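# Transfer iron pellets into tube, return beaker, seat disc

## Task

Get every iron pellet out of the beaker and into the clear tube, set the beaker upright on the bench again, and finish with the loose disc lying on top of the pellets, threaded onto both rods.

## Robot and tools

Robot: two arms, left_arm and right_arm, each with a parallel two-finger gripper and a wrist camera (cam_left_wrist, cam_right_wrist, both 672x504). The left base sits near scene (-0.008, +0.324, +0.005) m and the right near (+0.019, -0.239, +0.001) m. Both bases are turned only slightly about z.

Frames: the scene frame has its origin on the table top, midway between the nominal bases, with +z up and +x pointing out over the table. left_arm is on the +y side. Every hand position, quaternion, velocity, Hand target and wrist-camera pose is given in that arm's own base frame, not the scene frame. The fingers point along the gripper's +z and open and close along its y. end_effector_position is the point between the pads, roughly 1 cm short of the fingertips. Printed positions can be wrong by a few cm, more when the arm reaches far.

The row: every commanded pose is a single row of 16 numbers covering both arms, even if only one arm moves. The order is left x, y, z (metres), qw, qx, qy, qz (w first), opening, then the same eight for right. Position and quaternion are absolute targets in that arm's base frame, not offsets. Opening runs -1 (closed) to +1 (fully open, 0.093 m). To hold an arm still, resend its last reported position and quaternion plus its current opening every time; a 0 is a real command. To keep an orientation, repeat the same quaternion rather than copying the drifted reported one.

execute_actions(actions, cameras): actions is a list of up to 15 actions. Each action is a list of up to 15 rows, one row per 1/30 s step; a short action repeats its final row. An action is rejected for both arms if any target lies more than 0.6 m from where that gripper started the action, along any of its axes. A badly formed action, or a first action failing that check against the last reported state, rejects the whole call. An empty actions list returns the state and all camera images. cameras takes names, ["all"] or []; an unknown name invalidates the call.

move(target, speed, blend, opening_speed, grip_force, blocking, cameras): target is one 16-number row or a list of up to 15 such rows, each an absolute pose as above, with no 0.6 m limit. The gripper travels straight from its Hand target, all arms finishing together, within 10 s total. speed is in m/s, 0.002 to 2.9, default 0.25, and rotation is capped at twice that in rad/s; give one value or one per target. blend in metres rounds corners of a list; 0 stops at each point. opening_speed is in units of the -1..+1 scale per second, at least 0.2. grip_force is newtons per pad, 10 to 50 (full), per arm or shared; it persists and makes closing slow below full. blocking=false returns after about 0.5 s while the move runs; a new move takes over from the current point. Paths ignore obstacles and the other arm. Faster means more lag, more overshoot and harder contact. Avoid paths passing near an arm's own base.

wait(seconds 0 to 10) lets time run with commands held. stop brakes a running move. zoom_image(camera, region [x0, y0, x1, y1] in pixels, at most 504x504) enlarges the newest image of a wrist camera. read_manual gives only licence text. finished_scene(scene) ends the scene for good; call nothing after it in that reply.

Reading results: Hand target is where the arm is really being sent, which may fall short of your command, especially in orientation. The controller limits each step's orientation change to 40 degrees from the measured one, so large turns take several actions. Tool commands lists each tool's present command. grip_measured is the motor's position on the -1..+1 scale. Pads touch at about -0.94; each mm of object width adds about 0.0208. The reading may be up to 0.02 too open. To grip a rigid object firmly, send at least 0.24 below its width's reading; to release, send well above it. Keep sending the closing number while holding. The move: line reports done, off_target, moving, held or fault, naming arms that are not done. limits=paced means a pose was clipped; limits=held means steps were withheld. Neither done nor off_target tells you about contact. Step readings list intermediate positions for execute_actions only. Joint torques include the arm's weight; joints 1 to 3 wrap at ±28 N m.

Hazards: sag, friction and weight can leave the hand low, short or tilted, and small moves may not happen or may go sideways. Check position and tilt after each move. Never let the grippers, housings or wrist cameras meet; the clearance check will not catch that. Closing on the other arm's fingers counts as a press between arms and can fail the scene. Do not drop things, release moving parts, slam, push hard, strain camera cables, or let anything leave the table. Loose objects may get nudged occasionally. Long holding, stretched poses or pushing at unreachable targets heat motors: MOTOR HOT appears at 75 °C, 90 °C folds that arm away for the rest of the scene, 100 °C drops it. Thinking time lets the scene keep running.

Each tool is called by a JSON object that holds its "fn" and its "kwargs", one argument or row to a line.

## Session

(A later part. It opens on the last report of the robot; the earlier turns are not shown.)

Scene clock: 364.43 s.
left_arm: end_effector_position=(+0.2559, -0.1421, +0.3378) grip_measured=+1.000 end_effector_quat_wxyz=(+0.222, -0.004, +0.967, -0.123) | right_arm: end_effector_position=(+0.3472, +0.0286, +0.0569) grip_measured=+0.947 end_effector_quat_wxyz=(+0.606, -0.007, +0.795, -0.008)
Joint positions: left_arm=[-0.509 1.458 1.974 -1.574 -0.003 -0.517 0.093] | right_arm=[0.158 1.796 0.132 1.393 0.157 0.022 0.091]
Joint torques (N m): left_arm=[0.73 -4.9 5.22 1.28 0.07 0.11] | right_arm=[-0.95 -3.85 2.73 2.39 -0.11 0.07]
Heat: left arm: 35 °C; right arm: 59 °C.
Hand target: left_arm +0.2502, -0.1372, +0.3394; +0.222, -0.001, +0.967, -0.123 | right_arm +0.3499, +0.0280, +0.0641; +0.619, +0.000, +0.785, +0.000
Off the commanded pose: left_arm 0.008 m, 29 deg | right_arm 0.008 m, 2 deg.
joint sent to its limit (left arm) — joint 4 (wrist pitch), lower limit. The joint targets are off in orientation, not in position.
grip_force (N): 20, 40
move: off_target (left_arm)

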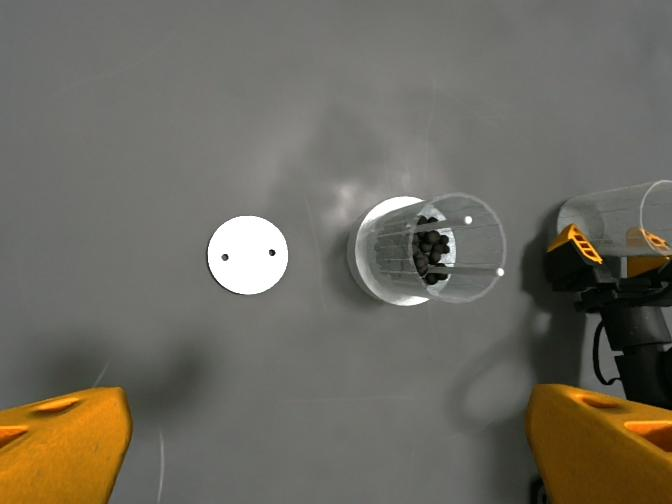

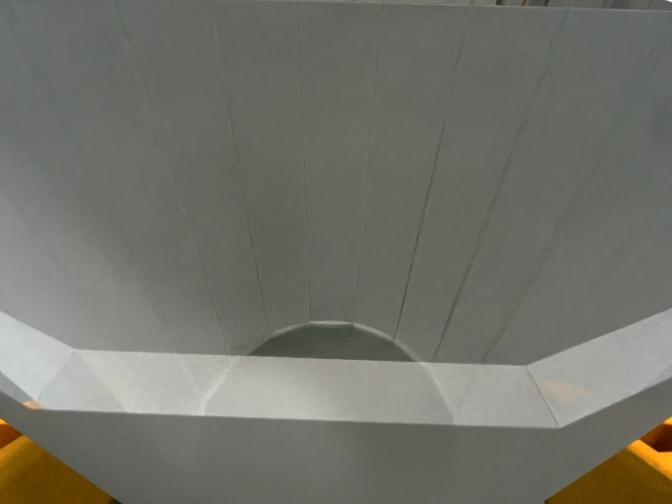

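{"fn": "move", "kwargs": {
  "target": [
    [0.28,-0.137,0.25,0,0,1,0,1,0.27,0.0265,0.08,0.62,0,0.785,0,1],
    [0.302,-0.143,0.12,0,-0.259,0.966,0,1,0.26,0.02,0.18,0.62,0,0.785,0,1],
    [0.302,-0.143,0.08,0,-0.259,0.966,0,1,0.2,-0.05,0.2,0.62,0,0.785,0,1]
  ],
  "speed": 0.12,
  "cameras": ["all"]
}}

Scene clock: 389.87 s.
left_arm: end_effector_position=(+0.2984, -0.1437, +0.0849) grip_measured=+1.000 end_effector_quat_wxyz=(+0.000, -0.249, +0.969, +0.002) | right_arm: end_effector_position=(+0.1997, -0.0510, +0.1877) grip_measured=+1.000 end_effector_quat_wxyz=(+0.613, +0.014, +0.790, +0.007)
Joint positions: left_arm=[-0.45 1.813 1.404 -1.165 -0.003 -0.953 0.093] | right_arm=[-0.938 0.188 0.338 -0.556 -0.89 -0.294 0.093]
Joint torques (N m): left_arm=[0.72 -6.02 6.08 0.53 0.02 -0.23] | right_arm=[-0.77 3.43 9.57 1.76 -0.43 -0.23]
Heat: left arm: 34 °C; right arm: 60 °C.
Hand target: left_arm +0.3019, -0.1430, +0.0800; +0.000, -0.259, +0.966, +0.000 | right_arm +0.1998, -0.0499, +0.1998; +0.620, +0.000, +0.785, +0.000
Off the commanded pose: left_arm 0.006 m, 1 deg | right_arm 0.012 m, 2 deg.
grip_force (N): 20, 40
move: off_target (right_arm)

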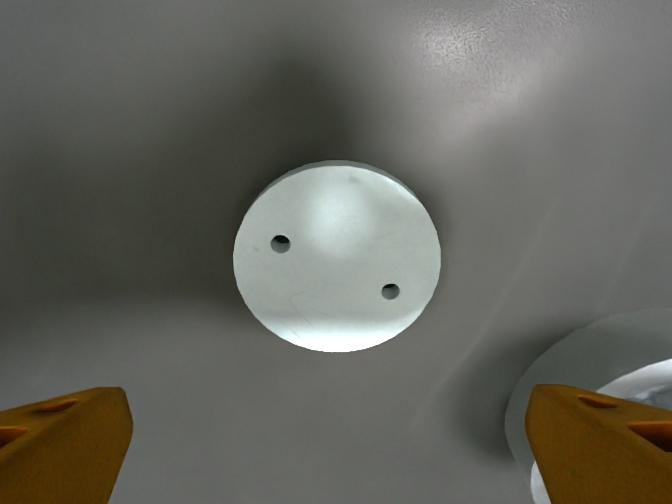

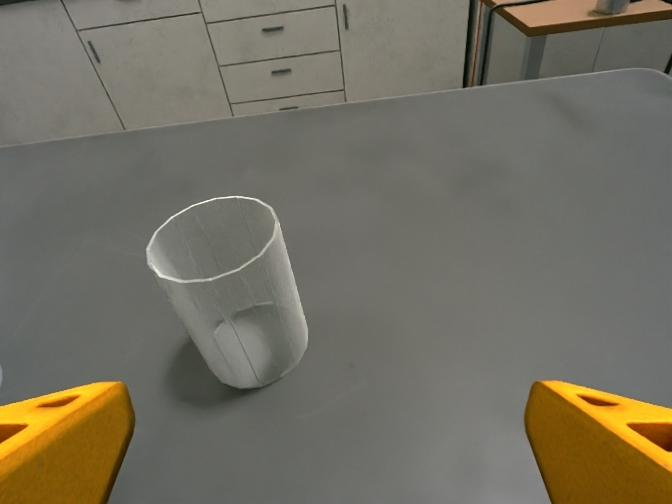

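{"fn": "move", "kwargs": {
  "target": [
    [0.306,-0.1425,0.04,0,-0.259,0.966,0,1,0.2,-0.05,0.2,0.62,0,0.785,0,1],
    [0.306,-0.1425,0.015,0,-0.259,0.966,0,1,0.2,-0.05,0.2,0.62,0,0.785,0,1]
  ],
  "speed": 0.05,
  "cameras": ["cam_left_wrist"]
}}

Scene clock: 405.63 s.
left_arm: end_effector_position=(+0.3032, -0.1437, +0.0200) grip_measured=+1.000 end_effector_quat_wxyz=(+0.000, -0.252, +0.968, +0.002) | right_arm: end_effector_position=(+0.1997, -0.0508, +0.1876) grip_measured=+1.000 end_effector_quat_wxyz=(+0.613, +0.014, +0.790, +0.007)
Joint positions: left_arm=[-0.444 1.899 1.247 -0.922 -0.003 -0.953 0.093] | right_arm=[-0.938 0.188 0.338 -0.557 -0.891 -0.295 0.093]
Joint torques (N m): left_arm=[0.73 -6.32 5.71 0.53 0.02 -0.15] | right_arm=[-0.79 3.43 9.58 1.77 -0.43 -0.22]
Heat: left arm: 35 °C; right arm: 57 °C.
Hand target: left_arm +0.3059, -0.1425, +0.0151; +0.000, -0.259, +0.966, +0.000 | right_arm +0.1998, -0.0499, +0.1998; +0.620, +0.000, +0.785, +0.000
Off the commanded pose: left_arm 0.006 m, 1 deg | right_arm 0.012 m, 2 deg.
grip_force (N): 20, 40
move: off_target (right_arm)
Images, in order (width x height): cam_left_wrist 672x504.

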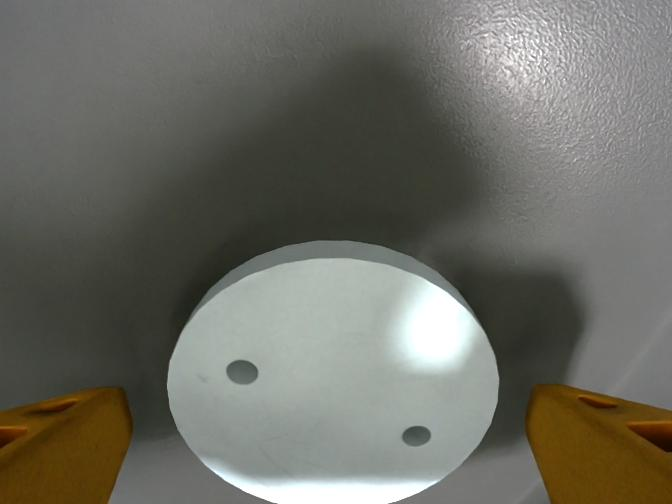

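{"fn": "move", "kwargs": {
  "target": [
    [0.306,-0.1425,0.008,0,-0.259,0.966,0,1,0.2,-0.05,0.2,0.62,0,0.785,0,1],
    [0.306,-0.1425,0.008,0,-0.259,0.966,0,0.45,0.2,-0.05,0.2,0.62,0,0.785,0,1]
  ],
  "speed": 0.03,
  "opening_speed": 0.3,
  "cameras": ["cam_left_wrist"]
}}

Scene clock: 421.93 s.
left_arm: end_effector_position=(+0.3039, -0.1440, +0.0136) grip_measured=+0.613 end_effector_quat_wxyz=(+0.001, -0.252, +0.968, +0.001) | right_arm: end_effector_position=(+0.1997, -0.0508, +0.1876) grip_measured=+1.000 end_effector_quat_wxyz=(+0.613, +0.014, +0.790, +0.007)
Joint positions: left_arm=[-0.444 1.909 1.233 -0.895 -0.003 -0.953 0.075] | right_arm=[-0.938 0.188 0.338 -0.557 -0.891 -0.295 0.093]
Joint torques (N m): left_arm=[0.72 -6.24 5.56 0.54 0.02 -0.15] | right_arm=[-0.8 3.41 9.58 1.77 -0.43 -0.22]
Heat: left arm: 35 °C; right arm: 56 °C.
Hand target: left_arm +0.3059, -0.1425, +0.0081; +0.000, -0.259, +0.966, +0.000 | right_arm +0.1998, -0.0499, +0.1998; +0.620, +0.000, +0.785, +0.000
Off the commanded pose: left_arm 0.006 m, 1 deg | right_arm 0.012 m, 2 deg.
grip_force (N): 20, 40
move: off_target (right_arm)
Images, in order (width x height): cam_left_wrist 672x504.

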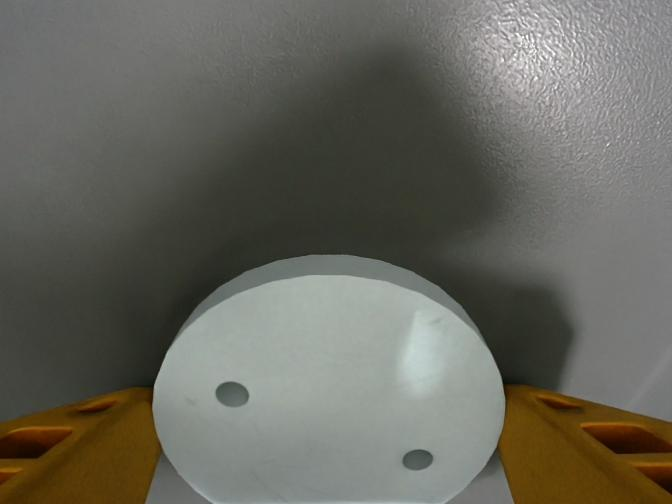

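{"fn": "move", "kwargs": {
  "target": [
    [0.306,-0.1425,0.008,0,-0.259,0.966,0,0.3,0.2,-0.05,0.2,0.62,0,0.785,0,1],
    [0.306,-0.1425,0.06,0,-0.259,0.966,0,0.3,0.2,-0.05,0.2,0.62,0,0.785,0,1],
    [0.28,-0.15,0.22,0,0,1,0,0.3,0.2,-0.05,0.2,0.62,0,0.785,0,1],
    [0.26,-0.22,0.235,0,0.27,0.963,0,0.3,0.2,-0.05,0.2,0.62,0,0.785,0,1]
  ],
  "speed": 0.12,
  "grip_force": [35,40],
  "cameras": ["cam_left_wrist"]
}}

Scene clock: 434.97 s.
left_arm: end_effector_position=(+0.2605, -0.2168, +0.2316) grip_measured=+0.560 end_effector_quat_wxyz=(+0.072, +0.259, +0.963, -0.032) | right_arm: end_effector_position=(+0.1997, -0.0508, +0.1875) grip_measured=+1.000 end_effector_quat_wxyz=(+0.613, +0.014, +0.790, +0.007)
Joint positions: left_arm=[-0.696 1.756 1.915 -1.573 -0.003 -0.17 0.072] | right_arm=[-0.938 0.188 0.338 -0.557 -0.891 -0.295 0.093]
Joint torques (N m): left_arm=[-0.7 -5.48 8.65 0.58 0.06 0.09] | right_arm=[-0.79 3.41 9.58 1.77 -0.43 -0.22]
Heat: left arm: 35 °C; right arm: 55 °C.
Hand target: left_arm +0.2599, -0.2199, +0.2344; +0.071, +0.269, +0.960, -0.033 | right_arm +0.1998, -0.0499, +0.1998; +0.620, +0.000, +0.785, +0.000
Off the commanded pose: left_arm 0.005 m, 9 deg | right_arm 0.013 m, 2 deg.
joint sent to its limit (left arm) — joint 4 (wrist pitch), lower limit. The joint targets are off in orientation, not in position.
grip_force (N): 35, 40
move: off_target (left_arm, right_arm)
Images, in order (width x height): cam_left_wrist 672x504.

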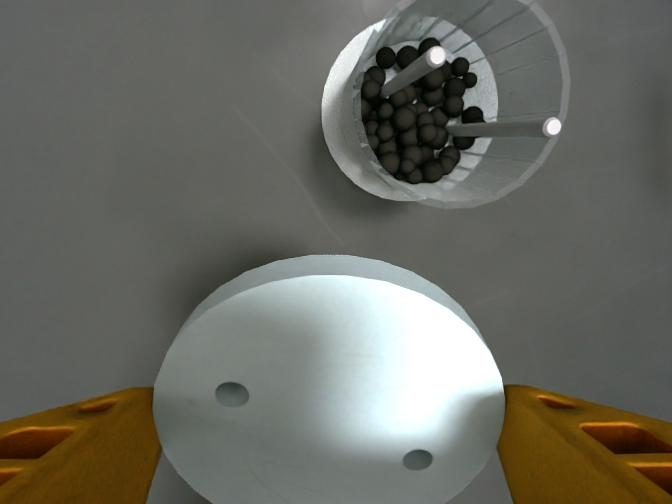

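{"fn": "move", "kwargs": {
  "target": [
    [0.254,-0.277,0.205,0,0.27,0.963,0,0.3,0.2,-0.05,0.2,0.62,0,0.785,0,1]
  ],
  "speed": 0.1,
  "cameras": ["cam_left_wrist"]
}}

Scene clock: 463.13 s.
left_arm: end_effector_position=(+0.2540, -0.2737, +0.2011) grip_measured=+0.560 end_effector_quat_wxyz=(+0.038, +0.274, +0.961, -0.021) | right_arm: end_effector_position=(+0.1997, -0.0508, +0.1875) grip_measured=+1.000 end_effector_quat_wxyz=(+0.613, +0.014, +0.790, +0.007)
Joint positions: left_arm=[-0.824 1.935 2.027 -1.576 -0.003 -0.268 0.072] | right_arm=[-0.938 0.188 0.338 -0.557 -0.891 -0.295 0.093]
Joint torques (N m): left_arm=[-0.54 -7.06 8.64 0.45 0.05 -0.23] | right_arm=[-0.8 3.41 9.57 1.77 -0.43 -0.22]
Heat: left arm: 38 °C; right arm: 55 °C.
Hand target: left_arm +0.2538, -0.2768, +0.2045; +0.040, +0.270, +0.962, -0.024 | right_arm +0.1998, -0.0499, +0.1998; +0.620, +0.000, +0.785, +0.000
Off the commanded pose: left_arm 0.005 m, 5 deg | right_arm 0.013 m, 2 deg.
joint sent to its limit (left arm) — joint 4 (wrist pitch), lower limit. The joint targets are off in orientation, not in position.
grip_force (N): 35, 40
move: off_target (left_arm, right_arm)
Images, in order (width x height): cam_left_wrist 672x504.

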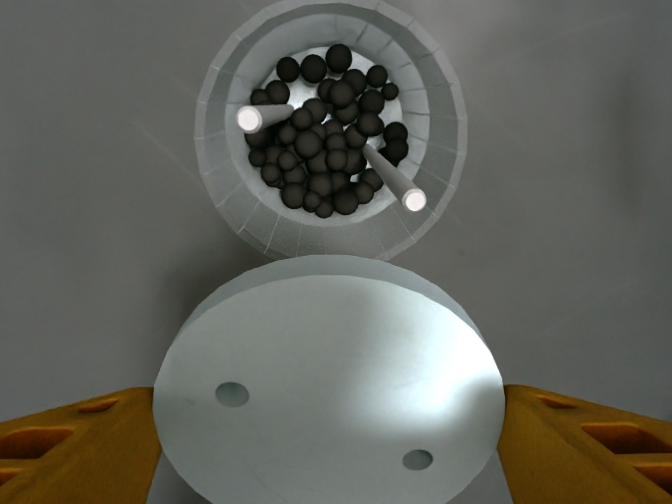

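{"fn": "move", "kwargs": {
  "target": [
    [0.3015,-0.305,0.192,0,0.27,0.963,0,0.3,0.2,-0.05,0.2,0.62,0,0.785,0,1]
  ],
  "speed": 0.08,
  "cameras": ["cam_left_wrist"]
}}

{"fn": "zoom_image", "kwargs": {
  "camera": "cam_left_wrist",
  "region": [180, 340, 480, 504]
}}

Scene clock: 480.47 s.
left_arm: end_effector_position=(+0.2977, -0.3042, +0.1895) grip_measured=+0.560 end_effector_quat_wxyz=(+0.056, +0.266, +0.962, -0.031) | right_arm: end_effector_position=(+0.1997, -0.0508, +0.1875) grip_measured=+1.000 end_effector_quat_wxyz=(+0.613, +0.014, +0.790, +0.007)
Joint positions: left_arm=[-0.797 2.131 2.268 -1.58 -0.003 -0.258 0.072] | right_arm=[-0.938 0.188 0.338 -0.557 -0.891 -0.295 0.093]
Joint torques (N m): left_arm=[0.55 -8.2 8.62 0.57 0.06 0.09] | right_arm=[-0.79 3.43 9.59 1.77 -0.43 -0.22]
Heat: left arm: 40 °C; right arm: 54 °C.
Hand target: left_arm +0.3012, -0.3047, +0.1915; +0.058, +0.269, +0.961, -0.034 | right_arm +0.1998, -0.0499, +0.1998; +0.620, +0.000, +0.785, +0.000
Off the commanded pose: left_arm 0.005 m, 7 deg | right_arm 0.013 m, 2 deg.
joint sent to its limit (left arm) — joint 4 (wrist pitch), lower limit. The joint targets are off in orientation, not in position.
grip_force (N): 35, 40
move: off_target (left_arm, right_arm)
Images, in order (width x height): cam_left_wrist 672x504.

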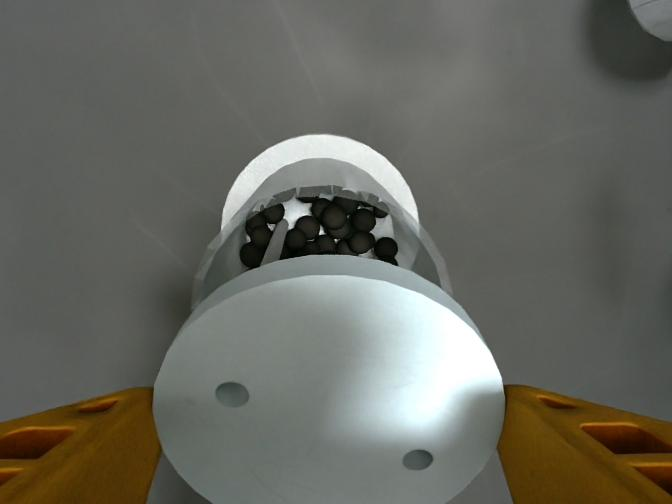

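Scaled by 1.680.

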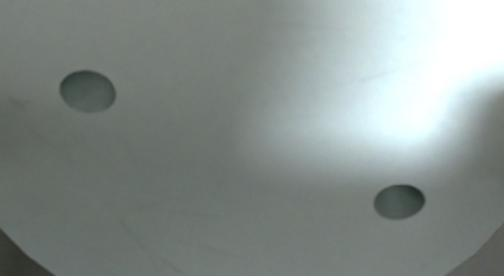

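{"fn": "move", "kwargs": {
  "target": [
    [0.3045,-0.306,0.186,0,0.27,0.963,0,0.3,0.2,-0.05,0.2,0.62,0,0.785,0,1]
  ],
  "speed": 0.05,
  "cameras": ["cam_left_wrist"]
}}

{"fn": "zoom_image", "kwargs": {
  "camera": "cam_left_wrist",
  "region": [180, 340, 480, 504]
}}

Scene clock: 491.80 s.
left_arm: end_effector_position=(+0.2995, -0.3061, +0.1845) grip_measured=+0.560 end_effector_quat_wxyz=(+0.052, +0.268, +0.962, -0.028) | right_arm: end_effector_position=(+0.1997, -0.0508, +0.1875) grip_measured=+1.000 end_effector_quat_wxyz=(+0.613, +0.014, +0.790, +0.007)
Joint positions: left_arm=[-0.797 2.149 2.276 -1.58 -0.003 -0.254 0.072] | right_arm=[-0.938 0.188 0.338 -0.557 -0.891 -0.295 0.093]
Joint torques (N m): left_arm=[0.88 -8.16 8.69 0.55 0.06 0.08] | right_arm=[-0.79 3.43 9.58 1.77 -0.43 -0.22]
Heat: left arm: 41 °C; right arm: 54 °C.
Hand target: left_arm +0.3042, -0.3058, +0.1855; +0.053, +0.269, +0.961, -0.031 | right_arm +0.1998, -0.0499, +0.1998; +0.620, +0.000, +0.785, +0.000
Off the commanded pose: left_arm 0.005 m, 7 deg | right_arm 0.013 m, 2 deg.
joint sent to its limit (left arm) — joint 4 (wrist pitch), lower limit. The joint targets are off in orientation, not in position.
grip_force (N): 35, 40
move: off_target (left_arm, right_arm)
Images, in order (width x height): cam_left_wrist 672x504.

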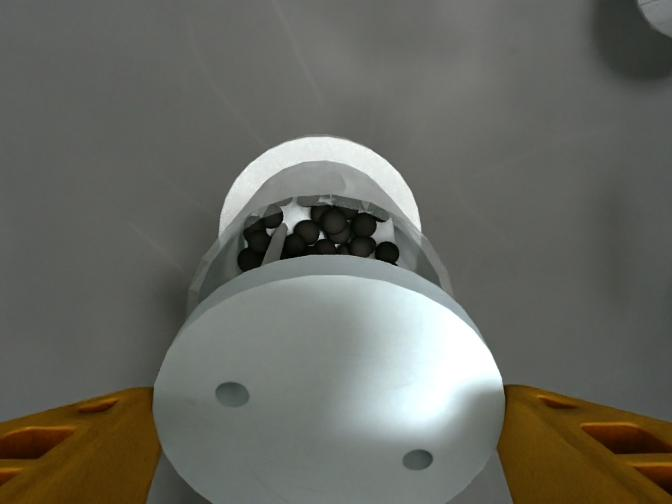

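Scaled by 1.680.

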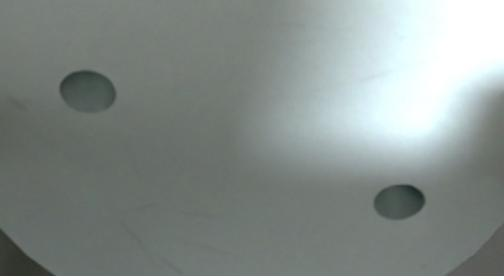

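{"fn": "move", "kwargs": {
  "target": [
    [0.3055,-0.3035,0.183,0,0.27,0.963,0,0.3,0.2,-0.05,0.2,0.62,0,0.785,0,1],
    [0.3055,-0.3035,0.175,0,0.27,0.963,0,0.3,0.2,-0.05,0.2,0.62,0,0.785,0,1]
  ],
  "speed": 0.03,
  "cameras": ["cam_left_wrist"]
}}

{"fn": "zoom_image", "kwargs": {
  "camera": "cam_left_wrist",
  "region": [180, 340, 480, 504]
}}

Scene clock: 506.13 s.
left_arm: end_effector_position=(+0.3022, -0.3041, +0.1813) grip_measured=+0.560 end_effector_quat_wxyz=(+0.049, +0.267, +0.962, -0.026) | right_arm: end_effector_position=(+0.1997, -0.0508, +0.1875) grip_measured=+1.000 end_effector_quat_wxyz=(+0.613, +0.014, +0.790, +0.007)
Joint positions: left_arm=[-0.79 2.156 2.276 -1.58 -0.003 -0.249 0.072] | right_arm=[-0.938 0.188 0.338 -0.557 -0.891 -0.295 0.093]
Joint torques (N m): left_arm=[0.69 -7.47 7.42 0.53 0.06 0.09] | right_arm=[-0.79 3.41 9.58 1.77 -0.43 -0.22]
Heat: left arm: 41 °C; right arm: 54 °C.
Hand target: left_arm +0.3052, -0.3032, +0.1746; +0.040, +0.269, +0.962, -0.023 | right_arm +0.1998, -0.0499, +0.1998; +0.620, +0.000, +0.785, +0.000
Off the commanded pose: left_arm 0.007 m, 6 deg | right_arm 0.013 m, 2 deg.
joint sent to its limit (left arm) — joint 4 (wrist pitch), lower limit. The joint targets are off in orientation, not in position.
grip_force (N): 35, 40
move: off_target (left_arm, right_arm)
Images, in order (width x height): cam_left_wrist 672x504.

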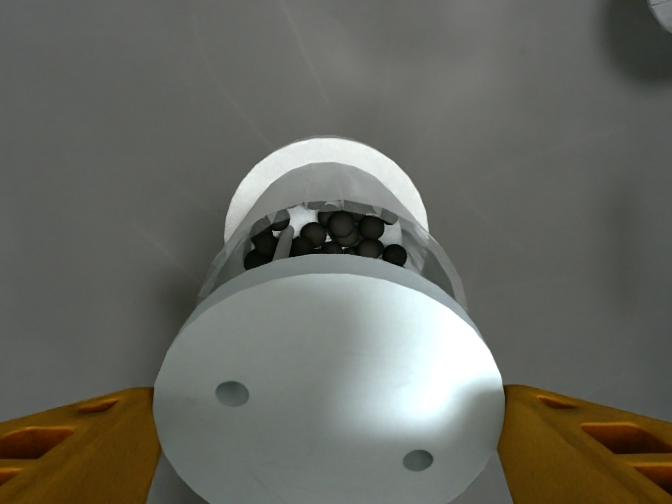

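Scaled by 1.680.

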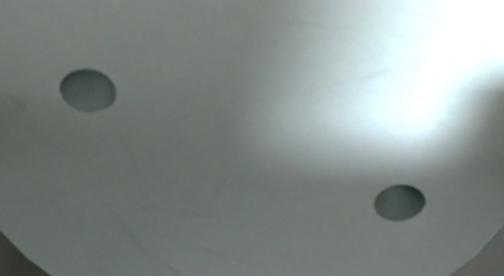

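{"fn": "move", "kwargs": {
  "target": [
    [0.3035,-0.3035,0.181,0,0.27,0.963,0,0.3,0.2,-0.05,0.2,0.62,0,0.785,0,1],
    [0.3035,-0.3035,0.171,0,0.27,0.963,0,0.3,0.2,-0.05,0.2,0.62,0,0.785,0,1]
  ],
  "speed": 0.03,
  "cameras": ["cam_left_wrist"]
}}

{"fn": "zoom_image", "kwargs": {
  "camera": "cam_left_wrist",
  "region": [180, 340, 480, 504]
}}

Scene clock: 520.43 s.
left_arm: end_effector_position=(+0.3022, -0.3041, +0.1813) grip_measured=+0.560 end_effector_quat_wxyz=(+0.049, +0.267, +0.962, -0.026) | right_arm: end_effector_position=(+0.1997, -0.0508, +0.1875) grip_measured=+1.000 end_effector_quat_wxyz=(+0.613, +0.014, +0.790, +0.007)
Joint positions: left_arm=[-0.79 2.156 2.276 -1.58 -0.003 -0.249 0.072] | right_arm=[-0.938 0.188 0.338 -0.557 -0.891 -0.295 0.093]
Joint torques (N m): left_arm=[0.35 -7.24 6.5 0.53 0.06 0.05] | right_arm=[-0.79 3.41 9.58 1.77 -0.43 -0.22]
Heat: left arm: 40 °C; right arm: 54 °C.
Hand target: left_arm +0.3032, -0.3032, +0.1707; +0.034, +0.270, +0.962, -0.019 | right_arm +0.1998, -0.0499, +0.1998; +0.620, +0.000, +0.785, +0.000
Off the commanded pose: left_arm 0.010 m, 6 deg | right_arm 0.013 m, 2 deg.
joint sent to its limit (left arm) — joint 4 (wrist pitch), lower limit. The joint targets are off in orientation, not in position.
grip_force (N): 35, 40
move: off_target (left_arm, right_arm)
Images, in order (width x height): cam_left_wrist 672x504.

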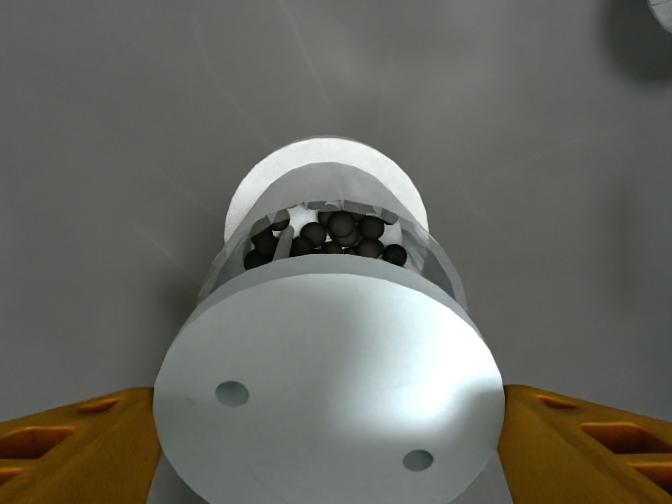

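Scaled by 1.680.

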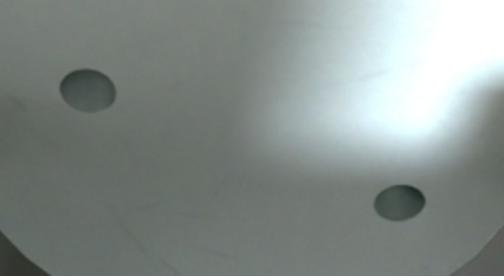

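{"fn": "move", "kwargs": {
  "target": [
    [0.3035,-0.3035,0.188,0,0.27,0.963,0,0.3,0.2,-0.05,0.2,0.62,0,0.785,0,1],
    [0.3035,-0.3035,0.1855,0,0.27,0.963,0,0.3,0.2,-0.05,0.2,0.62,0,0.785,0,1]
  ],
  "speed": 0.03
}}

{"fn": "move", "kwargs": {
  "target": [
    [0.3035,-0.3035,0.174,0,0.27,0.963,0,0.3,0.2,-0.05,0.2,0.62,0,0.785,0,1]
  ],
  "speed": 0.03
}}

Scene clock: 530.73 s.
left_arm: end_effector_position=(+0.3022, -0.3041, +0.1813) grip_measured=+0.560 end_effector_quat_wxyz=(+0.049, +0.267, +0.962, -0.026) | right_arm: end_effector_position=(+0.1997, -0.0508, +0.1875) grip_measured=+1.000 end_effector_quat_wxyz=(+0.613, +0.014, +0.790, +0.007)
Joint positions: left_arm=[-0.79 2.156 2.276 -1.58 -0.003 -0.249 0.072] | right_arm=[-0.938 0.188 0.338 -0.557 -0.891 -0.295 0.093]
Joint torques (N m): left_arm=[0.38 -9.29 7.57 0.53 0.06 0.05] | right_arm=[-0.8 3.41 9.58 1.77 -0.43 -0.22]
Heat: left arm: 39 °C; right arm: 54 °C.
Hand target: left_arm +0.3032, -0.3033, +0.1851; +0.051, +0.269, +0.961, -0.029 | right_arm +0.1998, -0.0499, +0.1998; +0.620, +0.000, +0.785, +0.000
Off the commanded pose: left_arm 0.004 m, 6 deg | right_arm 0.013 m, 2 deg.
joint sent to its limit (left arm) — joint 4 (wrist pitch), lower limit. The joint targets are off in orientation, not in position.
grip_force (N): 35, 40
move: off_target (left_arm, right_arm)

Scene clock: 532.93 s.
left_arm: end_effector_position=(+0.3022, -0.3041, +0.1813) grip_measured=+0.560 end_effector_quat_wxyz=(+0.049, +0.267, +0.962, -0.026) | right_arm: end_effector_position=(+0.1997, -0.0508, +0.1875) grip_measured=+1.000 end_effector_quat_wxyz=(+0.613, +0.014, +0.790, +0.007)
Joint positions: left_arm=[-0.79 2.156 2.276 -1.58 -0.003 -0.249 0.072] | right_arm=[-0.938 0.188 0.338 -0.557 -0.891 -0.295 0.093]
Joint torques (N m): left_arm=[0.36 -7.65 6.72 0.54 0.06 0.04] | right_arm=[-0.79 3.41 9.58 1.77 -0.43 -0.22]
Heat: left arm: 39 °C; right arm: 55 °C.
Hand target: left_arm +0.3032, -0.3032, +0.1737; +0.037, +0.270, +0.962, -0.021 | right_arm +0.1998, -0.0499, +0.1998; +0.620, +0.000, +0.785, +0.000
Off the commanded pose: left_arm 0.007 m, 6 deg | right_arm 0.013 m, 2 deg.
joint sent to its limit (left arm) — joint 4 (wrist pitch), lower limit. The joint targets are off in orientation, not in position.
grip_force (N): 35, 40
move: off_target (left_arm, right_arm)

{"fn": "move", "kwargs": {
  "target": [
    [0.3000,-0.304,0.21,0,0.27,0.963,0,0.3,0.2,-0.05,0.2,0.62,0,0.785,0,1],
    [0.3025,-0.3035,0.177,0,0.27,0.963,0,0.3,0.2,-0.05,0.2,0.62,0,0.785,0,1]
  ],
  "speed": 0.05,
  "cameras": ["cam_left_wrist"]
}}

{"fn": "zoom_image", "kwargs": {
  "camera": "cam_left_wrist",
  "region": [180, 340, 480, 504]
}}

Scene clock: 545.77 s.
left_arm: end_effector_position=(+0.3022, -0.3041, +0.1818) grip_measured=+0.560 end_effector_quat_wxyz=(+0.049, +0.267, +0.962, -0.026) | right_arm: end_effector_position=(+0.1997, -0.0508, +0.1875) grip_measured=+1.000 end_effector_quat_wxyz=(+0.613, +0.014, +0.790, +0.007)
Joint positions: left_arm=[-0.79 2.155 2.276 -1.58 -0.003 -0.249 0.072] | right_arm=[-0.938 0.188 0.338 -0.557 -0.891 -0.295 0.093]
Joint torques (N m): left_arm=[0.16 -8.21 6.64 0.53 0.05 0.03] | right_arm=[-0.8 3.41 9.58 1.77 -0.43 -0.22]
Heat: left arm: 40 °C; right arm: 55 °C.
Hand target: left_arm +0.3023, -0.3033, +0.1766; +0.040, +0.269, +0.962, -0.023 | right_arm +0.1998, -0.0499, +0.1998; +0.620, +0.000, +0.785, +0.000
Off the commanded pose: left_arm 0.005 m, 6 deg | right_arm 0.013 m, 2 deg.
joint sent to its limit (left arm) — joint 4 (wrist pitch), lower limit. The joint targets are off in orientation, not in position.
grip_force (N): 35, 40
move: off_target (left_arm, right_arm)
Images, in order (width x height): cam_left_wrist 672x504.

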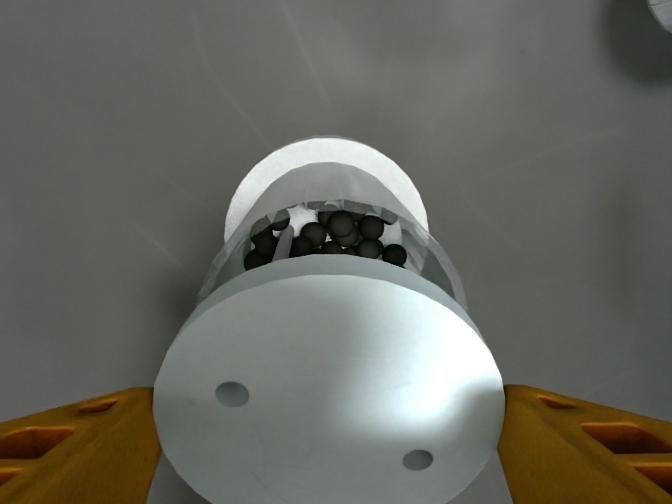

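Scaled by 1.680.

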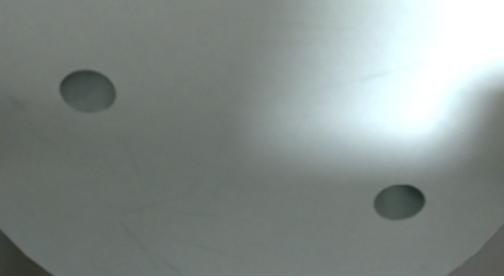

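{"fn": "move", "kwargs": {
  "target": [
    [0.2960,-0.304,0.21,0,0.27,0.963,0,0.3,0.2,-0.05,0.2,0.62,0,0.785,0,1],
    [0.2995,-0.3035,0.177,0,0.27,0.963,0,0.3,0.2,-0.05,0.2,0.62,0,0.785,0,1]
  ],
  "speed": 0.05
}}

{"fn": "move", "kwargs": {
  "target": [
    [0.2995,-0.3035,0.166,0,0.27,0.963,0,0.3,0.2,-0.05,0.2,0.62,0,0.785,0,1]
  ],
  "speed": 0.03,
  "cameras": ["cam_left_wrist"]
}}

{"fn": "zoom_image", "kwargs": {
  "camera": "cam_left_wrist",
  "region": [180, 340, 480, 504]
}}

Scene clock: 556.33 s.
left_arm: end_effector_position=(+0.3015, -0.3033, +0.1830) grip_measured=+0.560 end_effector_quat_wxyz=(+0.050, +0.267, +0.962, -0.027) | right_arm: end_effector_position=(+0.1997, -0.0508, +0.1875) grip_measured=+1.000 end_effector_quat_wxyz=(+0.613, +0.014, +0.790, +0.007)
Joint positions: left_arm=[-0.79 2.15 2.272 -1.58 -0.003 -0.249 0.072] | right_arm=[-0.938 0.188 0.338 -0.557 -0.891 -0.295 0.093]
Joint torques (N m): left_arm=[-0.28 -8.23 6.05 0.53 0.05 -0.03] | right_arm=[-0.8 3.43 9.58 1.77 -0.43 -0.22]
Heat: left arm: 41 °C; right arm: 55 °C.
Hand target: left_arm +0.2993, -0.3032, +0.1766; +0.039, +0.270, +0.962, -0.022 | right_arm +0.1998, -0.0499, +0.1998; +0.620, +0.000, +0.785, +0.000
Off the commanded pose: left_arm 0.006 m, 6 deg | right_arm 0.013 m, 2 deg.
joint sent to its limit (left arm) — joint 4 (wrist pitch), lower limit. The joint targets are off in orientation, not in position.
grip_force (N): 35, 40
move: off_target (left_arm, right_arm)

Scene clock: 558.03 s.
left_arm: end_effector_position=(+0.3017, -0.3036, +0.1809) grip_measured=+0.560 end_effector_quat_wxyz=(+0.048, +0.267, +0.962, -0.025) | right_arm: end_effector_position=(+0.1997, -0.0508, +0.1875) grip_measured=+1.000 end_effector_quat_wxyz=(+0.613, +0.014, +0.790, +0.007)
Joint positions: left_arm=[-0.79 2.155 2.272 -1.58 -0.003 -0.249 0.072] | right_arm=[-0.938 0.188 0.338 -0.557 -0.891 -0.295 0.093]
Joint torques (N m): left_arm=[-0.28 -7.09 5.26 0.53 0.05 -0.03] | right_arm=[-0.79 3.41 9.58 1.77 -0.43 -0.22]
Heat: left arm: 41 °C; right arm: 55 °C.
Hand target: left_arm +0.2991, -0.3031, +0.1659; +0.026, +0.270, +0.962, -0.015 | right_arm +0.1998, -0.0499, +0.1998; +0.620, +0.000, +0.785, +0.000
Off the commanded pose: left_arm 0.015 m, 6 deg | right_arm 0.013 m, 2 deg.
joint sent to its limit (left arm) — joint 4 (wrist pitch), lower limit. The joint targets are off in orientation, not in position.
grip_force (N): 35, 40
move: off_target (left_arm, right_arm)
Images, in order (width x height): cam_left_wrist 672x504.

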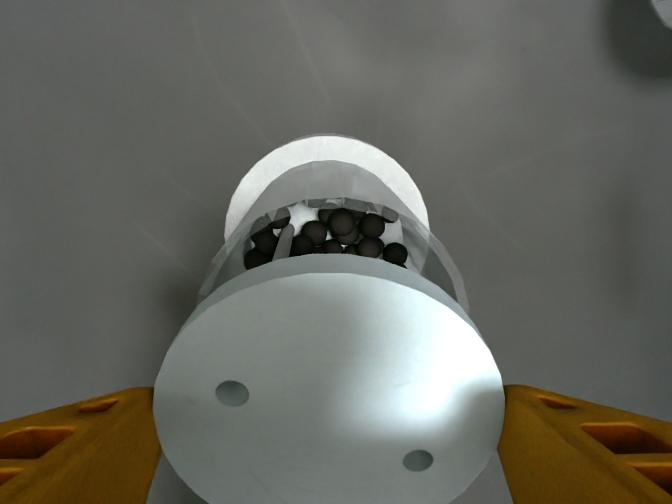

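Scaled by 1.680.

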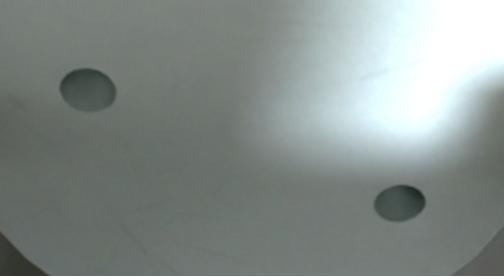

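{"fn": "move", "kwargs": {
  "target": [
    [0.296,-0.3,0.22,0,0.27,0.963,0,0.3,0.2,-0.05,0.2,0.62,0,0.785,0,1],
    [0.29,-0.16,0.21,0,0.27,0.963,0,0.3,0.2,-0.05,0.2,0.62,0,0.785,0,1],
    [0.306,-0.140,0.05,0,0.27,0.963,0,0.3,0.2,-0.05,0.2,0.62,0,0.785,0,1]
  ],
  "speed": 0.12
}}

{"fn": "move", "kwargs": {
  "target": [
    [0.306,-0.140,0.008,0,0.27,0.963,0,0.3,0.2,-0.05,0.2,0.62,0,0.785,0,1]
  ],
  "speed": 0.03
}}

{"fn": "move", "kwargs": {
  "target": [
    [0.306,-0.140,0.006,0,0.27,0.963,0,0.3,0.2,-0.05,0.2,0.62,0,0.785,0,1]
  ],
  "speed": 0.02,
  "cameras": ["cam_left_wrist"]
}}

Scene clock: 588.30 s.
left_arm: end_effector_position=(+0.3011, -0.1402, +0.0524) grip_measured=+0.560 end_effector_quat_wxyz=(-0.007, +0.267, +0.964, +0.002) | right_arm: end_effector_position=(+0.1997, -0.0508, +0.1875) grip_measured=+1.000 end_effector_quat_wxyz=(+0.613, +0.014, +0.790, +0.007)
Joint positions: left_arm=[-0.436 1.854 1.323 -1.054 -0.002 0.104 0.072] | right_arm=[-0.938 0.188 0.338 -0.557 -0.891 -0.295 0.093]
Joint torques (N m): left_arm=[0.64 -6.58 6.32 0.54 0.05 0.07] | right_arm=[-0.79 3.41 9.58 1.77 -0.43 -0.22]
Heat: left arm: 42 °C; right arm: 56 °C.
Hand target: left_arm +0.3059, -0.1400, +0.0500; +0.000, +0.270, +0.963, +0.000 | right_arm +0.1998, -0.0499, +0.1998; +0.620, +0.000, +0.785, +0.000
Off the commanded pose: left_arm 0.005 m, 1 deg | right_arm 0.013 m, 2 deg.
grip_force (N): 35, 40
move: off_target (right_arm)

Scene clock: 590.07 s.
left_arm: end_effector_position=(+0.3019, -0.1405, +0.0136) grip_measured=+0.560 end_effector_quat_wxyz=(-0.005, +0.267, +0.964, +0.002) | right_arm: end_effector_position=(+0.1997, -0.0508, +0.1875) grip_measured=+1.000 end_effector_quat_wxyz=(+0.613, +0.014, +0.790, +0.007)
Joint positions: left_arm=[-0.436 1.906 1.228 -0.903 -0.002 0.104 0.072] | right_arm=[-0.938 0.188 0.338 -0.557 -0.891 -0.295 0.093]
Joint torques (N m): left_arm=[0.62 -6.23 5.59 0.62 0.05 0.09] | right_arm=[-0.8 3.41 9.58 1.77 -0.43 -0.22]
Heat: left arm: 42 °C; right arm: 56 °C.
Hand target: left_arm +0.3059, -0.1400, +0.0082; +0.000, +0.270, +0.963, +0.000 | right_arm +0.1998, -0.0499, +0.1998; +0.620, +0.000, +0.785, +0.000
Off the commanded pose: left_arm 0.007 m, 1 deg | right_arm 0.013 m, 2 deg.
grip_force (N): 35, 40
move: off_target (right_arm)

Scene clock: 590.77 s.
left_arm: end_effector_position=(+0.3033, -0.1412, +0.0136) grip_measured=+0.560 end_effector_quat_wxyz=(-0.001, +0.267, +0.964, +0.001) | right_arm: end_effector_position=(+0.1997, -0.0508, +0.1875) grip_measured=+1.000 end_effector_quat_wxyz=(+0.613, +0.014, +0.790, +0.007)
Joint positions: left_arm=[-0.436 1.906 1.228 -0.896 -0.002 0.104 0.072] | right_arm=[-0.938 0.188 0.338 -0.557 -0.891 -0.295 0.093]
Joint torques (N m): left_arm=[0.61 -6.01 5.2 0.64 0.05 0.09] | right_arm=[-0.81 3.41 9.58 1.77 -0.43 -0.22]
Heat: left arm: 42 °C; right arm: 56 °C.
Hand target: left_arm +0.3058, -0.1400, +0.0062; +0.000, +0.270, +0.963, +0.000 | right_arm +0.1998, -0.0499, +0.1998; +0.620, +0.000, +0.785, +0.000
Off the commanded pose: left_arm 0.008 m, 0 deg | right_arm 0.013 m, 2 deg.
grip_force (N): 35, 40
move: off_target (right_arm)
Images, in order (width x height): cam_left_wrist 672x504.

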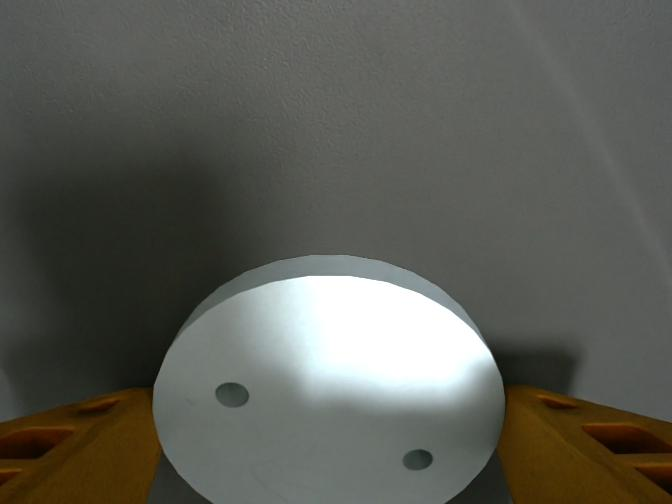

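{"fn": "move", "kwargs": {
  "target": [
    [0.306,-0.140,0.008,0,0.27,0.963,0,0.95,0.2,-0.05,0.2,0.62,0,0.785,0,1],
    [0.304,-0.138,0.03,0.046,0.267,0.962,-0.025,1,0.2,-0.05,0.2,0.62,0,0.785,0,1],
    [0.302,-0.1375,0.0105,0.05,0.267,0.962,-0.027,1,0.2,-0.05,0.2,0.62,0,0.785,0,1]
  ],
  "speed": 0.04,
  "opening_speed": 0.4,
  "cameras": ["cam_left_wrist"]
}}

Scene clock: 602.57 s.
left_arm: end_effector_position=(+0.2949, -0.1349, +0.0095) grip_measured=+0.999 end_effector_quat_wxyz=(+0.029, +0.265, +0.964, -0.017) | right_arm: end_effector_position=(+0.1997, -0.0508, +0.1875) grip_measured=+1.000 end_effector_quat_wxyz=(+0.613, +0.014, +0.790, +0.007)
Joint positions: left_arm=[-0.416 1.823 1.098 -0.782 0.025 0.119 0.093] | right_arm=[-0.938 0.188 0.338 -0.557 -0.891 -0.295 0.093]
Joint torques (N m): left_arm=[0.83 -7.39 5.05 0.95 0.23 0.09] | right_arm=[-0.79 3.41 9.58 1.77 -0.43 -0.22]
Heat: left arm: 42 °C; right arm: 57 °C.
Hand target: left_arm +0.3018, -0.1374, +0.0107; +0.049, +0.267, +0.962, -0.027 | right_arm +0.1998, -0.0499, +0.1998; +0.620, +0.000, +0.785, +0.000
Off the commanded pose: left_arm 0.008 m, 3 deg | right_arm 0.013 m, 2 deg.
grip_force (N): 35, 40
move: off_target (left_arm, right_arm); target 2's new opening was sent with left_arm's hand 0.009 m and 3 deg from that target
Images, in order (width x height): cam_left_wrist 672x504.

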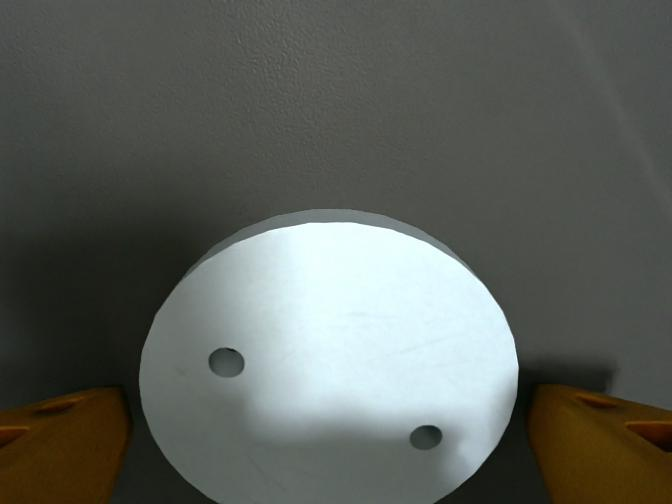

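{"fn": "move", "kwargs": {
  "target": [
    [0.306,-0.140,0.014,0.07,0.267,0.96,-0.038,1,0.2,-0.05,0.2,0.62,0,0.785,0,1]
  ],
  "speed": 0.04,
  "cameras": ["cam_left_wrist"]
}}

Scene clock: 610.33 s.
left_arm: end_effector_position=(+0.2954, -0.1351, +0.0101) grip_measured=+0.999 end_effector_quat_wxyz=(+0.040, +0.262, +0.964, -0.024) | right_arm: end_effector_position=(+0.1997, -0.0508, +0.1875) grip_measured=+1.000 end_effector_quat_wxyz=(+0.613, +0.014, +0.790, +0.007)
Joint positions: left_arm=[-0.411 1.806 1.076 -0.755 0.035 0.119 0.093] | right_arm=[-0.938 0.188 0.338 -0.557 -0.891 -0.295 0.093]
Joint torques (N m): left_arm=[0.84 -7.76 5.3 1.11 0.3 0.15] | right_arm=[-0.8 3.41 9.58 1.77 -0.43 -0.22]
Heat: left arm: 43 °C; right arm: 57 °C.
Hand target: left_arm +0.3059, -0.1399, +0.0146; +0.070, +0.267, +0.960, -0.037 | right_arm +0.1998, -0.0499, +0.1998; +0.620, +0.000, +0.785, +0.000
Off the commanded pose: left_arm 0.012 m, 4 deg | right_arm 0.013 m, 2 deg.
grip_force (N): 35, 40
move: off_target (left_arm, right_arm)
Images, in order (width x height): cam_left_wrist 672x504.

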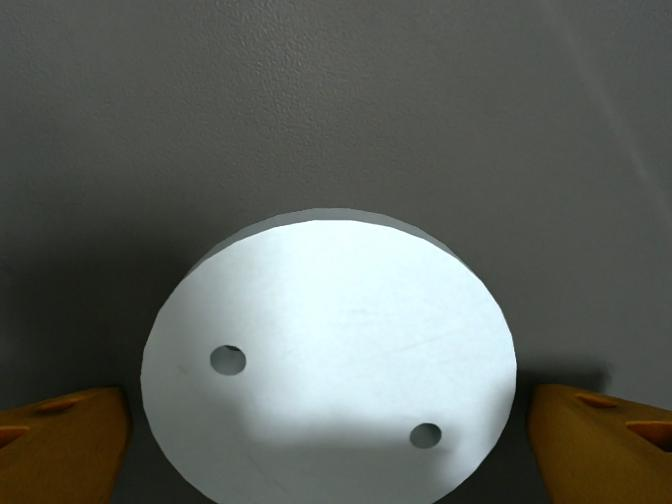

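{"fn": "move", "kwargs": {
  "target": [
    [0.310,-0.142,0.045,0.06,0.267,0.961,-0.033,1,0.2,-0.05,0.2,0.62,0,0.785,0,1],
    [0.308,-0.141,0.013,0.06,0.267,0.961,-0.033,1,0.2,-0.05,0.2,0.62,0,0.785,0,1]
  ],
  "speed": 0.05,
  "cameras": ["cam_left_wrist"]
}}

Scene clock: 619.57 s.
left_arm: end_effector_position=(+0.3060, -0.1401, +0.0179) grip_measured=+0.999 end_effector_quat_wxyz=(+0.059, +0.264, +0.962, -0.027) | right_arm: end_effector_position=(+0.1997, -0.0508, +0.1875) grip_measured=+1.000 end_effector_quat_wxyz=(+0.613, +0.014, +0.790, +0.007)
Joint positions: left_arm=[-0.411 1.802 1.101 -0.746 0.037 0.122 0.093] | right_arm=[-0.938 0.188 0.338 -0.557 -0.891 -0.295 0.093]
Joint torques (N m): left_arm=[0.47 -5.6 5.82 0.86 0.2 0.07] | right_arm=[-0.8 3.41 9.59 1.77 -0.43 -0.22]
Heat: left arm: 43 °C; right arm: 57 °C.
Hand target: left_arm +0.3078, -0.1410, +0.0131; +0.060, +0.267, +0.961, -0.033 | right_arm +0.1998, -0.0499, +0.1998; +0.620, +0.000, +0.785, +0.000
Off the commanded pose: left_arm 0.005 m, 1 deg | right_arm 0.013 m, 2 deg.
grip_force (N): 35, 40
move: off_target (right_arm)
Images, in order (width x height): cam_left_wrist 672x504.

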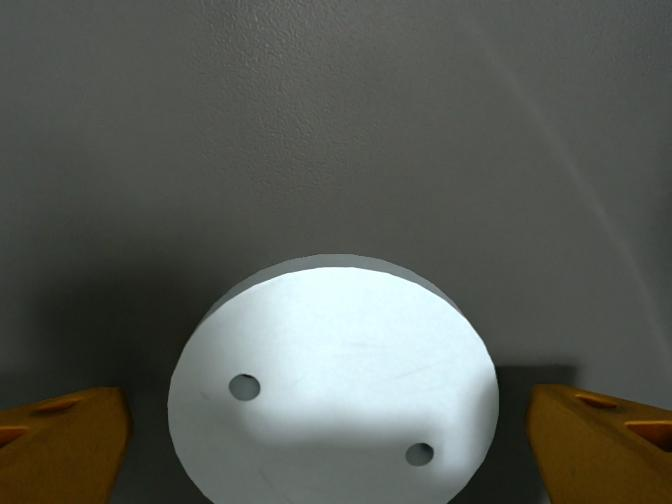

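{"fn": "move", "kwargs": {
  "target": [
    [0.308,-0.141,0.0095,0.055,0.267,0.961,-0.030,1,0.2,-0.05,0.2,0.62,0,0.785,0,1],
    [0.308,-0.141,0.0095,0.055,0.267,0.961,-0.030,0.3,0.2,-0.05,0.2,0.62,0,0.785,0,1]
  ],
  "speed": 0.03,
  "opening_speed": 0.3,
  "cameras": ["cam_left_wrist"]
}}

Scene clock: 629.37 s.
left_arm: end_effector_position=(+0.3049, -0.1396, +0.0133) grip_measured=+0.561 end_effector_quat_wxyz=(+0.052, +0.264, +0.963, -0.026) | right_arm: end_effector_position=(+0.1997, -0.0508, +0.1875) grip_measured=+1.000 end_effector_quat_wxyz=(+0.613, +0.014, +0.790, +0.007)
Joint positions: left_arm=[-0.411 1.817 1.101 -0.745 0.037 0.122 0.072] | right_arm=[-0.938 0.188 0.338 -0.557 -0.891 -0.295 0.093]
Joint torques (N m): left_arm=[0.24 -5.7 6.15 0.82 0.14 0.05] | right_arm=[-0.8 3.41 9.58 1.77 -0.43 -0.22]
Heat: left arm: 42 °C; right arm: 57 °C.
Hand target: left_arm +0.3078, -0.1410, +0.0096; +0.055, +0.267, +0.962, -0.030 | right_arm +0.1998, -0.0499, +0.1998; +0.620, +0.000, +0.785, +0.000
Off the commanded pose: left_arm 0.005 m, 1 deg | right_arm 0.013 m, 2 deg.
grip_force (N): 35, 40
move: off_target (right_arm)
Images, in order (width x height): cam_left_wrist 672x504.

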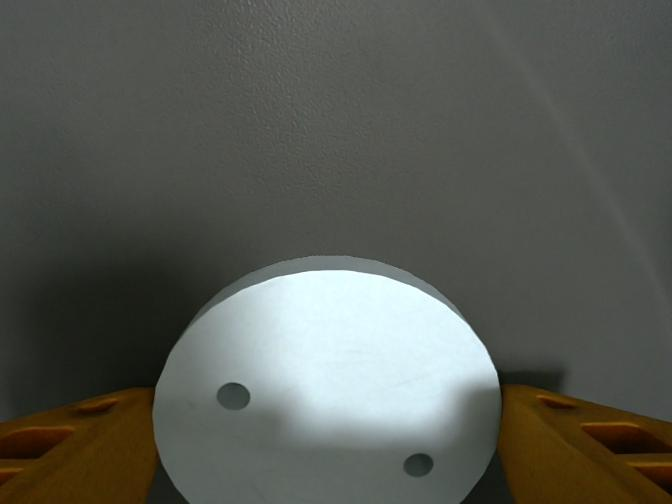

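{"fn": "move", "kwargs": {
  "target": [
    [0.304,-0.142,0.05,0.055,0.267,0.961,-0.030,0.3,0.2,-0.05,0.2,0.62,0,0.785,0,1],
    [0.28,-0.17,0.215,0.052,0.266,0.962,-0.028,0.3,0.2,-0.05,0.2,0.62,0,0.785,0,1],
    [0.300,-0.306,0.212,0.052,0.266,0.962,-0.028,0.3,0.2,-0.05,0.2,0.62,0,0.785,0,1]
  ],
  "speed": 0.1
}}

{"fn": "move", "kwargs": {
  "target": [
    [0.3035,-0.305,0.181,0.052,0.266,0.962,-0.028,0.3,0.2,-0.05,0.2,0.62,0,0.785,0,1]
  ],
  "speed": 0.05
}}

{"fn": "move", "kwargs": {
  "target": [
    [0.3035,-0.305,0.170,0.052,0.266,0.962,-0.028,0.3,0.2,-0.05,0.2,0.62,0,0.785,0,1]
  ],
  "speed": 0.03,
  "cameras": ["cam_left_wrist"]
}}

Scene clock: 653.10 s.
left_arm: end_effector_position=(+0.2985, -0.3053, +0.2097) grip_measured=+0.560 end_effector_quat_wxyz=(+0.080, +0.271, +0.958, -0.051) | right_arm: end_effector_position=(+0.1997, -0.0508, +0.1875) grip_measured=+1.000 end_effector_quat_wxyz=(+0.613, +0.014, +0.790, +0.007)
Joint positions: left_arm=[-0.793 2.096 2.288 -1.574 0.01 -0.243 0.072] | right_arm=[-0.938 0.188 0.338 -0.557 -0.891 -0.295 0.093]
Joint torques (N m): left_arm=[-0.39 -7.94 8.59 0.65 -0.13 -0.22] | right_arm=[-0.79 3.41 9.58 1.77 -0.43 -0.22]
Heat: left arm: 41 °C; right arm: 58 °C.
Hand target: left_arm +0.2998, -0.3057, +0.2115; +0.083, +0.265, +0.959, -0.046 | right_arm +0.1998, -0.0499, +0.1998; +0.620, +0.000, +0.785, +0.000
Off the commanded pose: left_arm 0.003 m, 4 deg | right_arm 0.013 m, 2 deg.
joint sent to its limit (left arm) — joint 4 (wrist pitch), lower limit. The joint targets are off in orientation, not in position.
grip_force (N): 35, 40
move: off_target (left_arm, right_arm)

Scene clock: 654.17 s.
left_arm: end_effector_position=(+0.2996, -0.3063, +0.1861) grip_measured=+0.560 end_effector_quat_wxyz=(+0.052, +0.271, +0.961, -0.035) | right_arm: end_effector_position=(+0.1997, -0.0508, +0.1875) grip_measured=+1.000 end_effector_quat_wxyz=(+0.613, +0.014, +0.790, +0.007)
Joint positions: left_arm=[-0.793 2.142 2.271 -1.574 0.01 -0.243 0.072] | right_arm=[-0.938 0.188 0.338 -0.557 -0.891 -0.295 0.093]
Joint torques (N m): left_arm=[0.32 -8.29 6.17 0.7 -0.12 -0.14] | right_arm=[-0.79 3.41 9.58 1.77 -0.43 -0.22]
Heat: left arm: 42 °C; right arm: 58 °C.
Hand target: left_arm +0.3035, -0.3049, +0.1810; +0.052, +0.266, +0.962, -0.028 | right_arm +0.1998, -0.0499, +0.1998; +0.620, +0.000, +0.785, +0.000
Off the commanded pose: left_arm 0.007 m, 1 deg | right_arm 0.013 m, 2 deg.
grip_force (N): 35, 40
move: off_target (right_arm)

Scene clock: 654.97 s.
left_arm: end_effector_position=(+0.2985, -0.3043, +0.1791) grip_measured=+0.560 end_effector_quat_wxyz=(+0.050, +0.271, +0.961, -0.032) | right_arm: end_effector_position=(+0.1997, -0.0508, +0.1875) grip_measured=+1.000 end_effector_quat_wxyz=(+0.613, +0.014, +0.790, +0.007)
Joint positions: left_arm=[-0.793 2.126 2.216 -1.543 0.006 -0.243 0.072] | right_arm=[-0.938 0.188 0.338 -0.557 -0.891 -0.295 0.093]
Joint torques (N m): left_arm=[0.29 -8.55 4.18 0.96 -0.08 -0.14] | right_arm=[-0.79 3.41 9.58 1.77 -0.43 -0.22]
Heat: left arm: 42 °C; right arm: 58 °C.
Hand target: left_arm +0.3033, -0.3048, +0.1700; +0.052, +0.266, +0.962, -0.028 | right_arm +0.1998, -0.0499, +0.1998; +0.620, +0.000, +0.785, +0.000
Off the commanded pose: left_arm 0.010 m, 1 deg | right_arm 0.013 m, 2 deg.
grip_force (N): 35, 40
move: off_target (right_arm)
Images, in order (width x height): cam_left_wrist 672x504.

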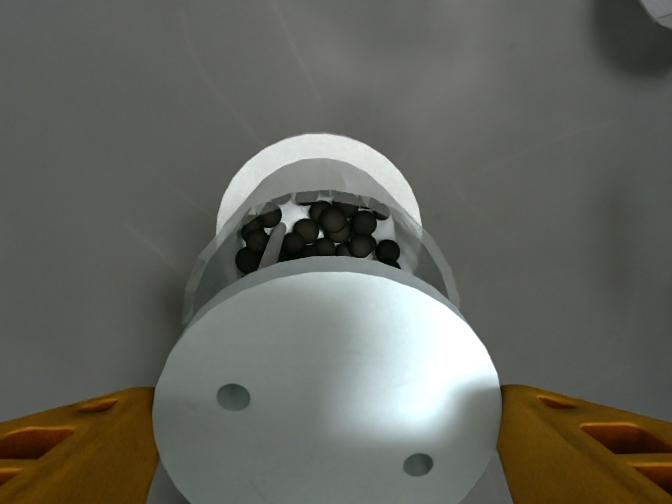

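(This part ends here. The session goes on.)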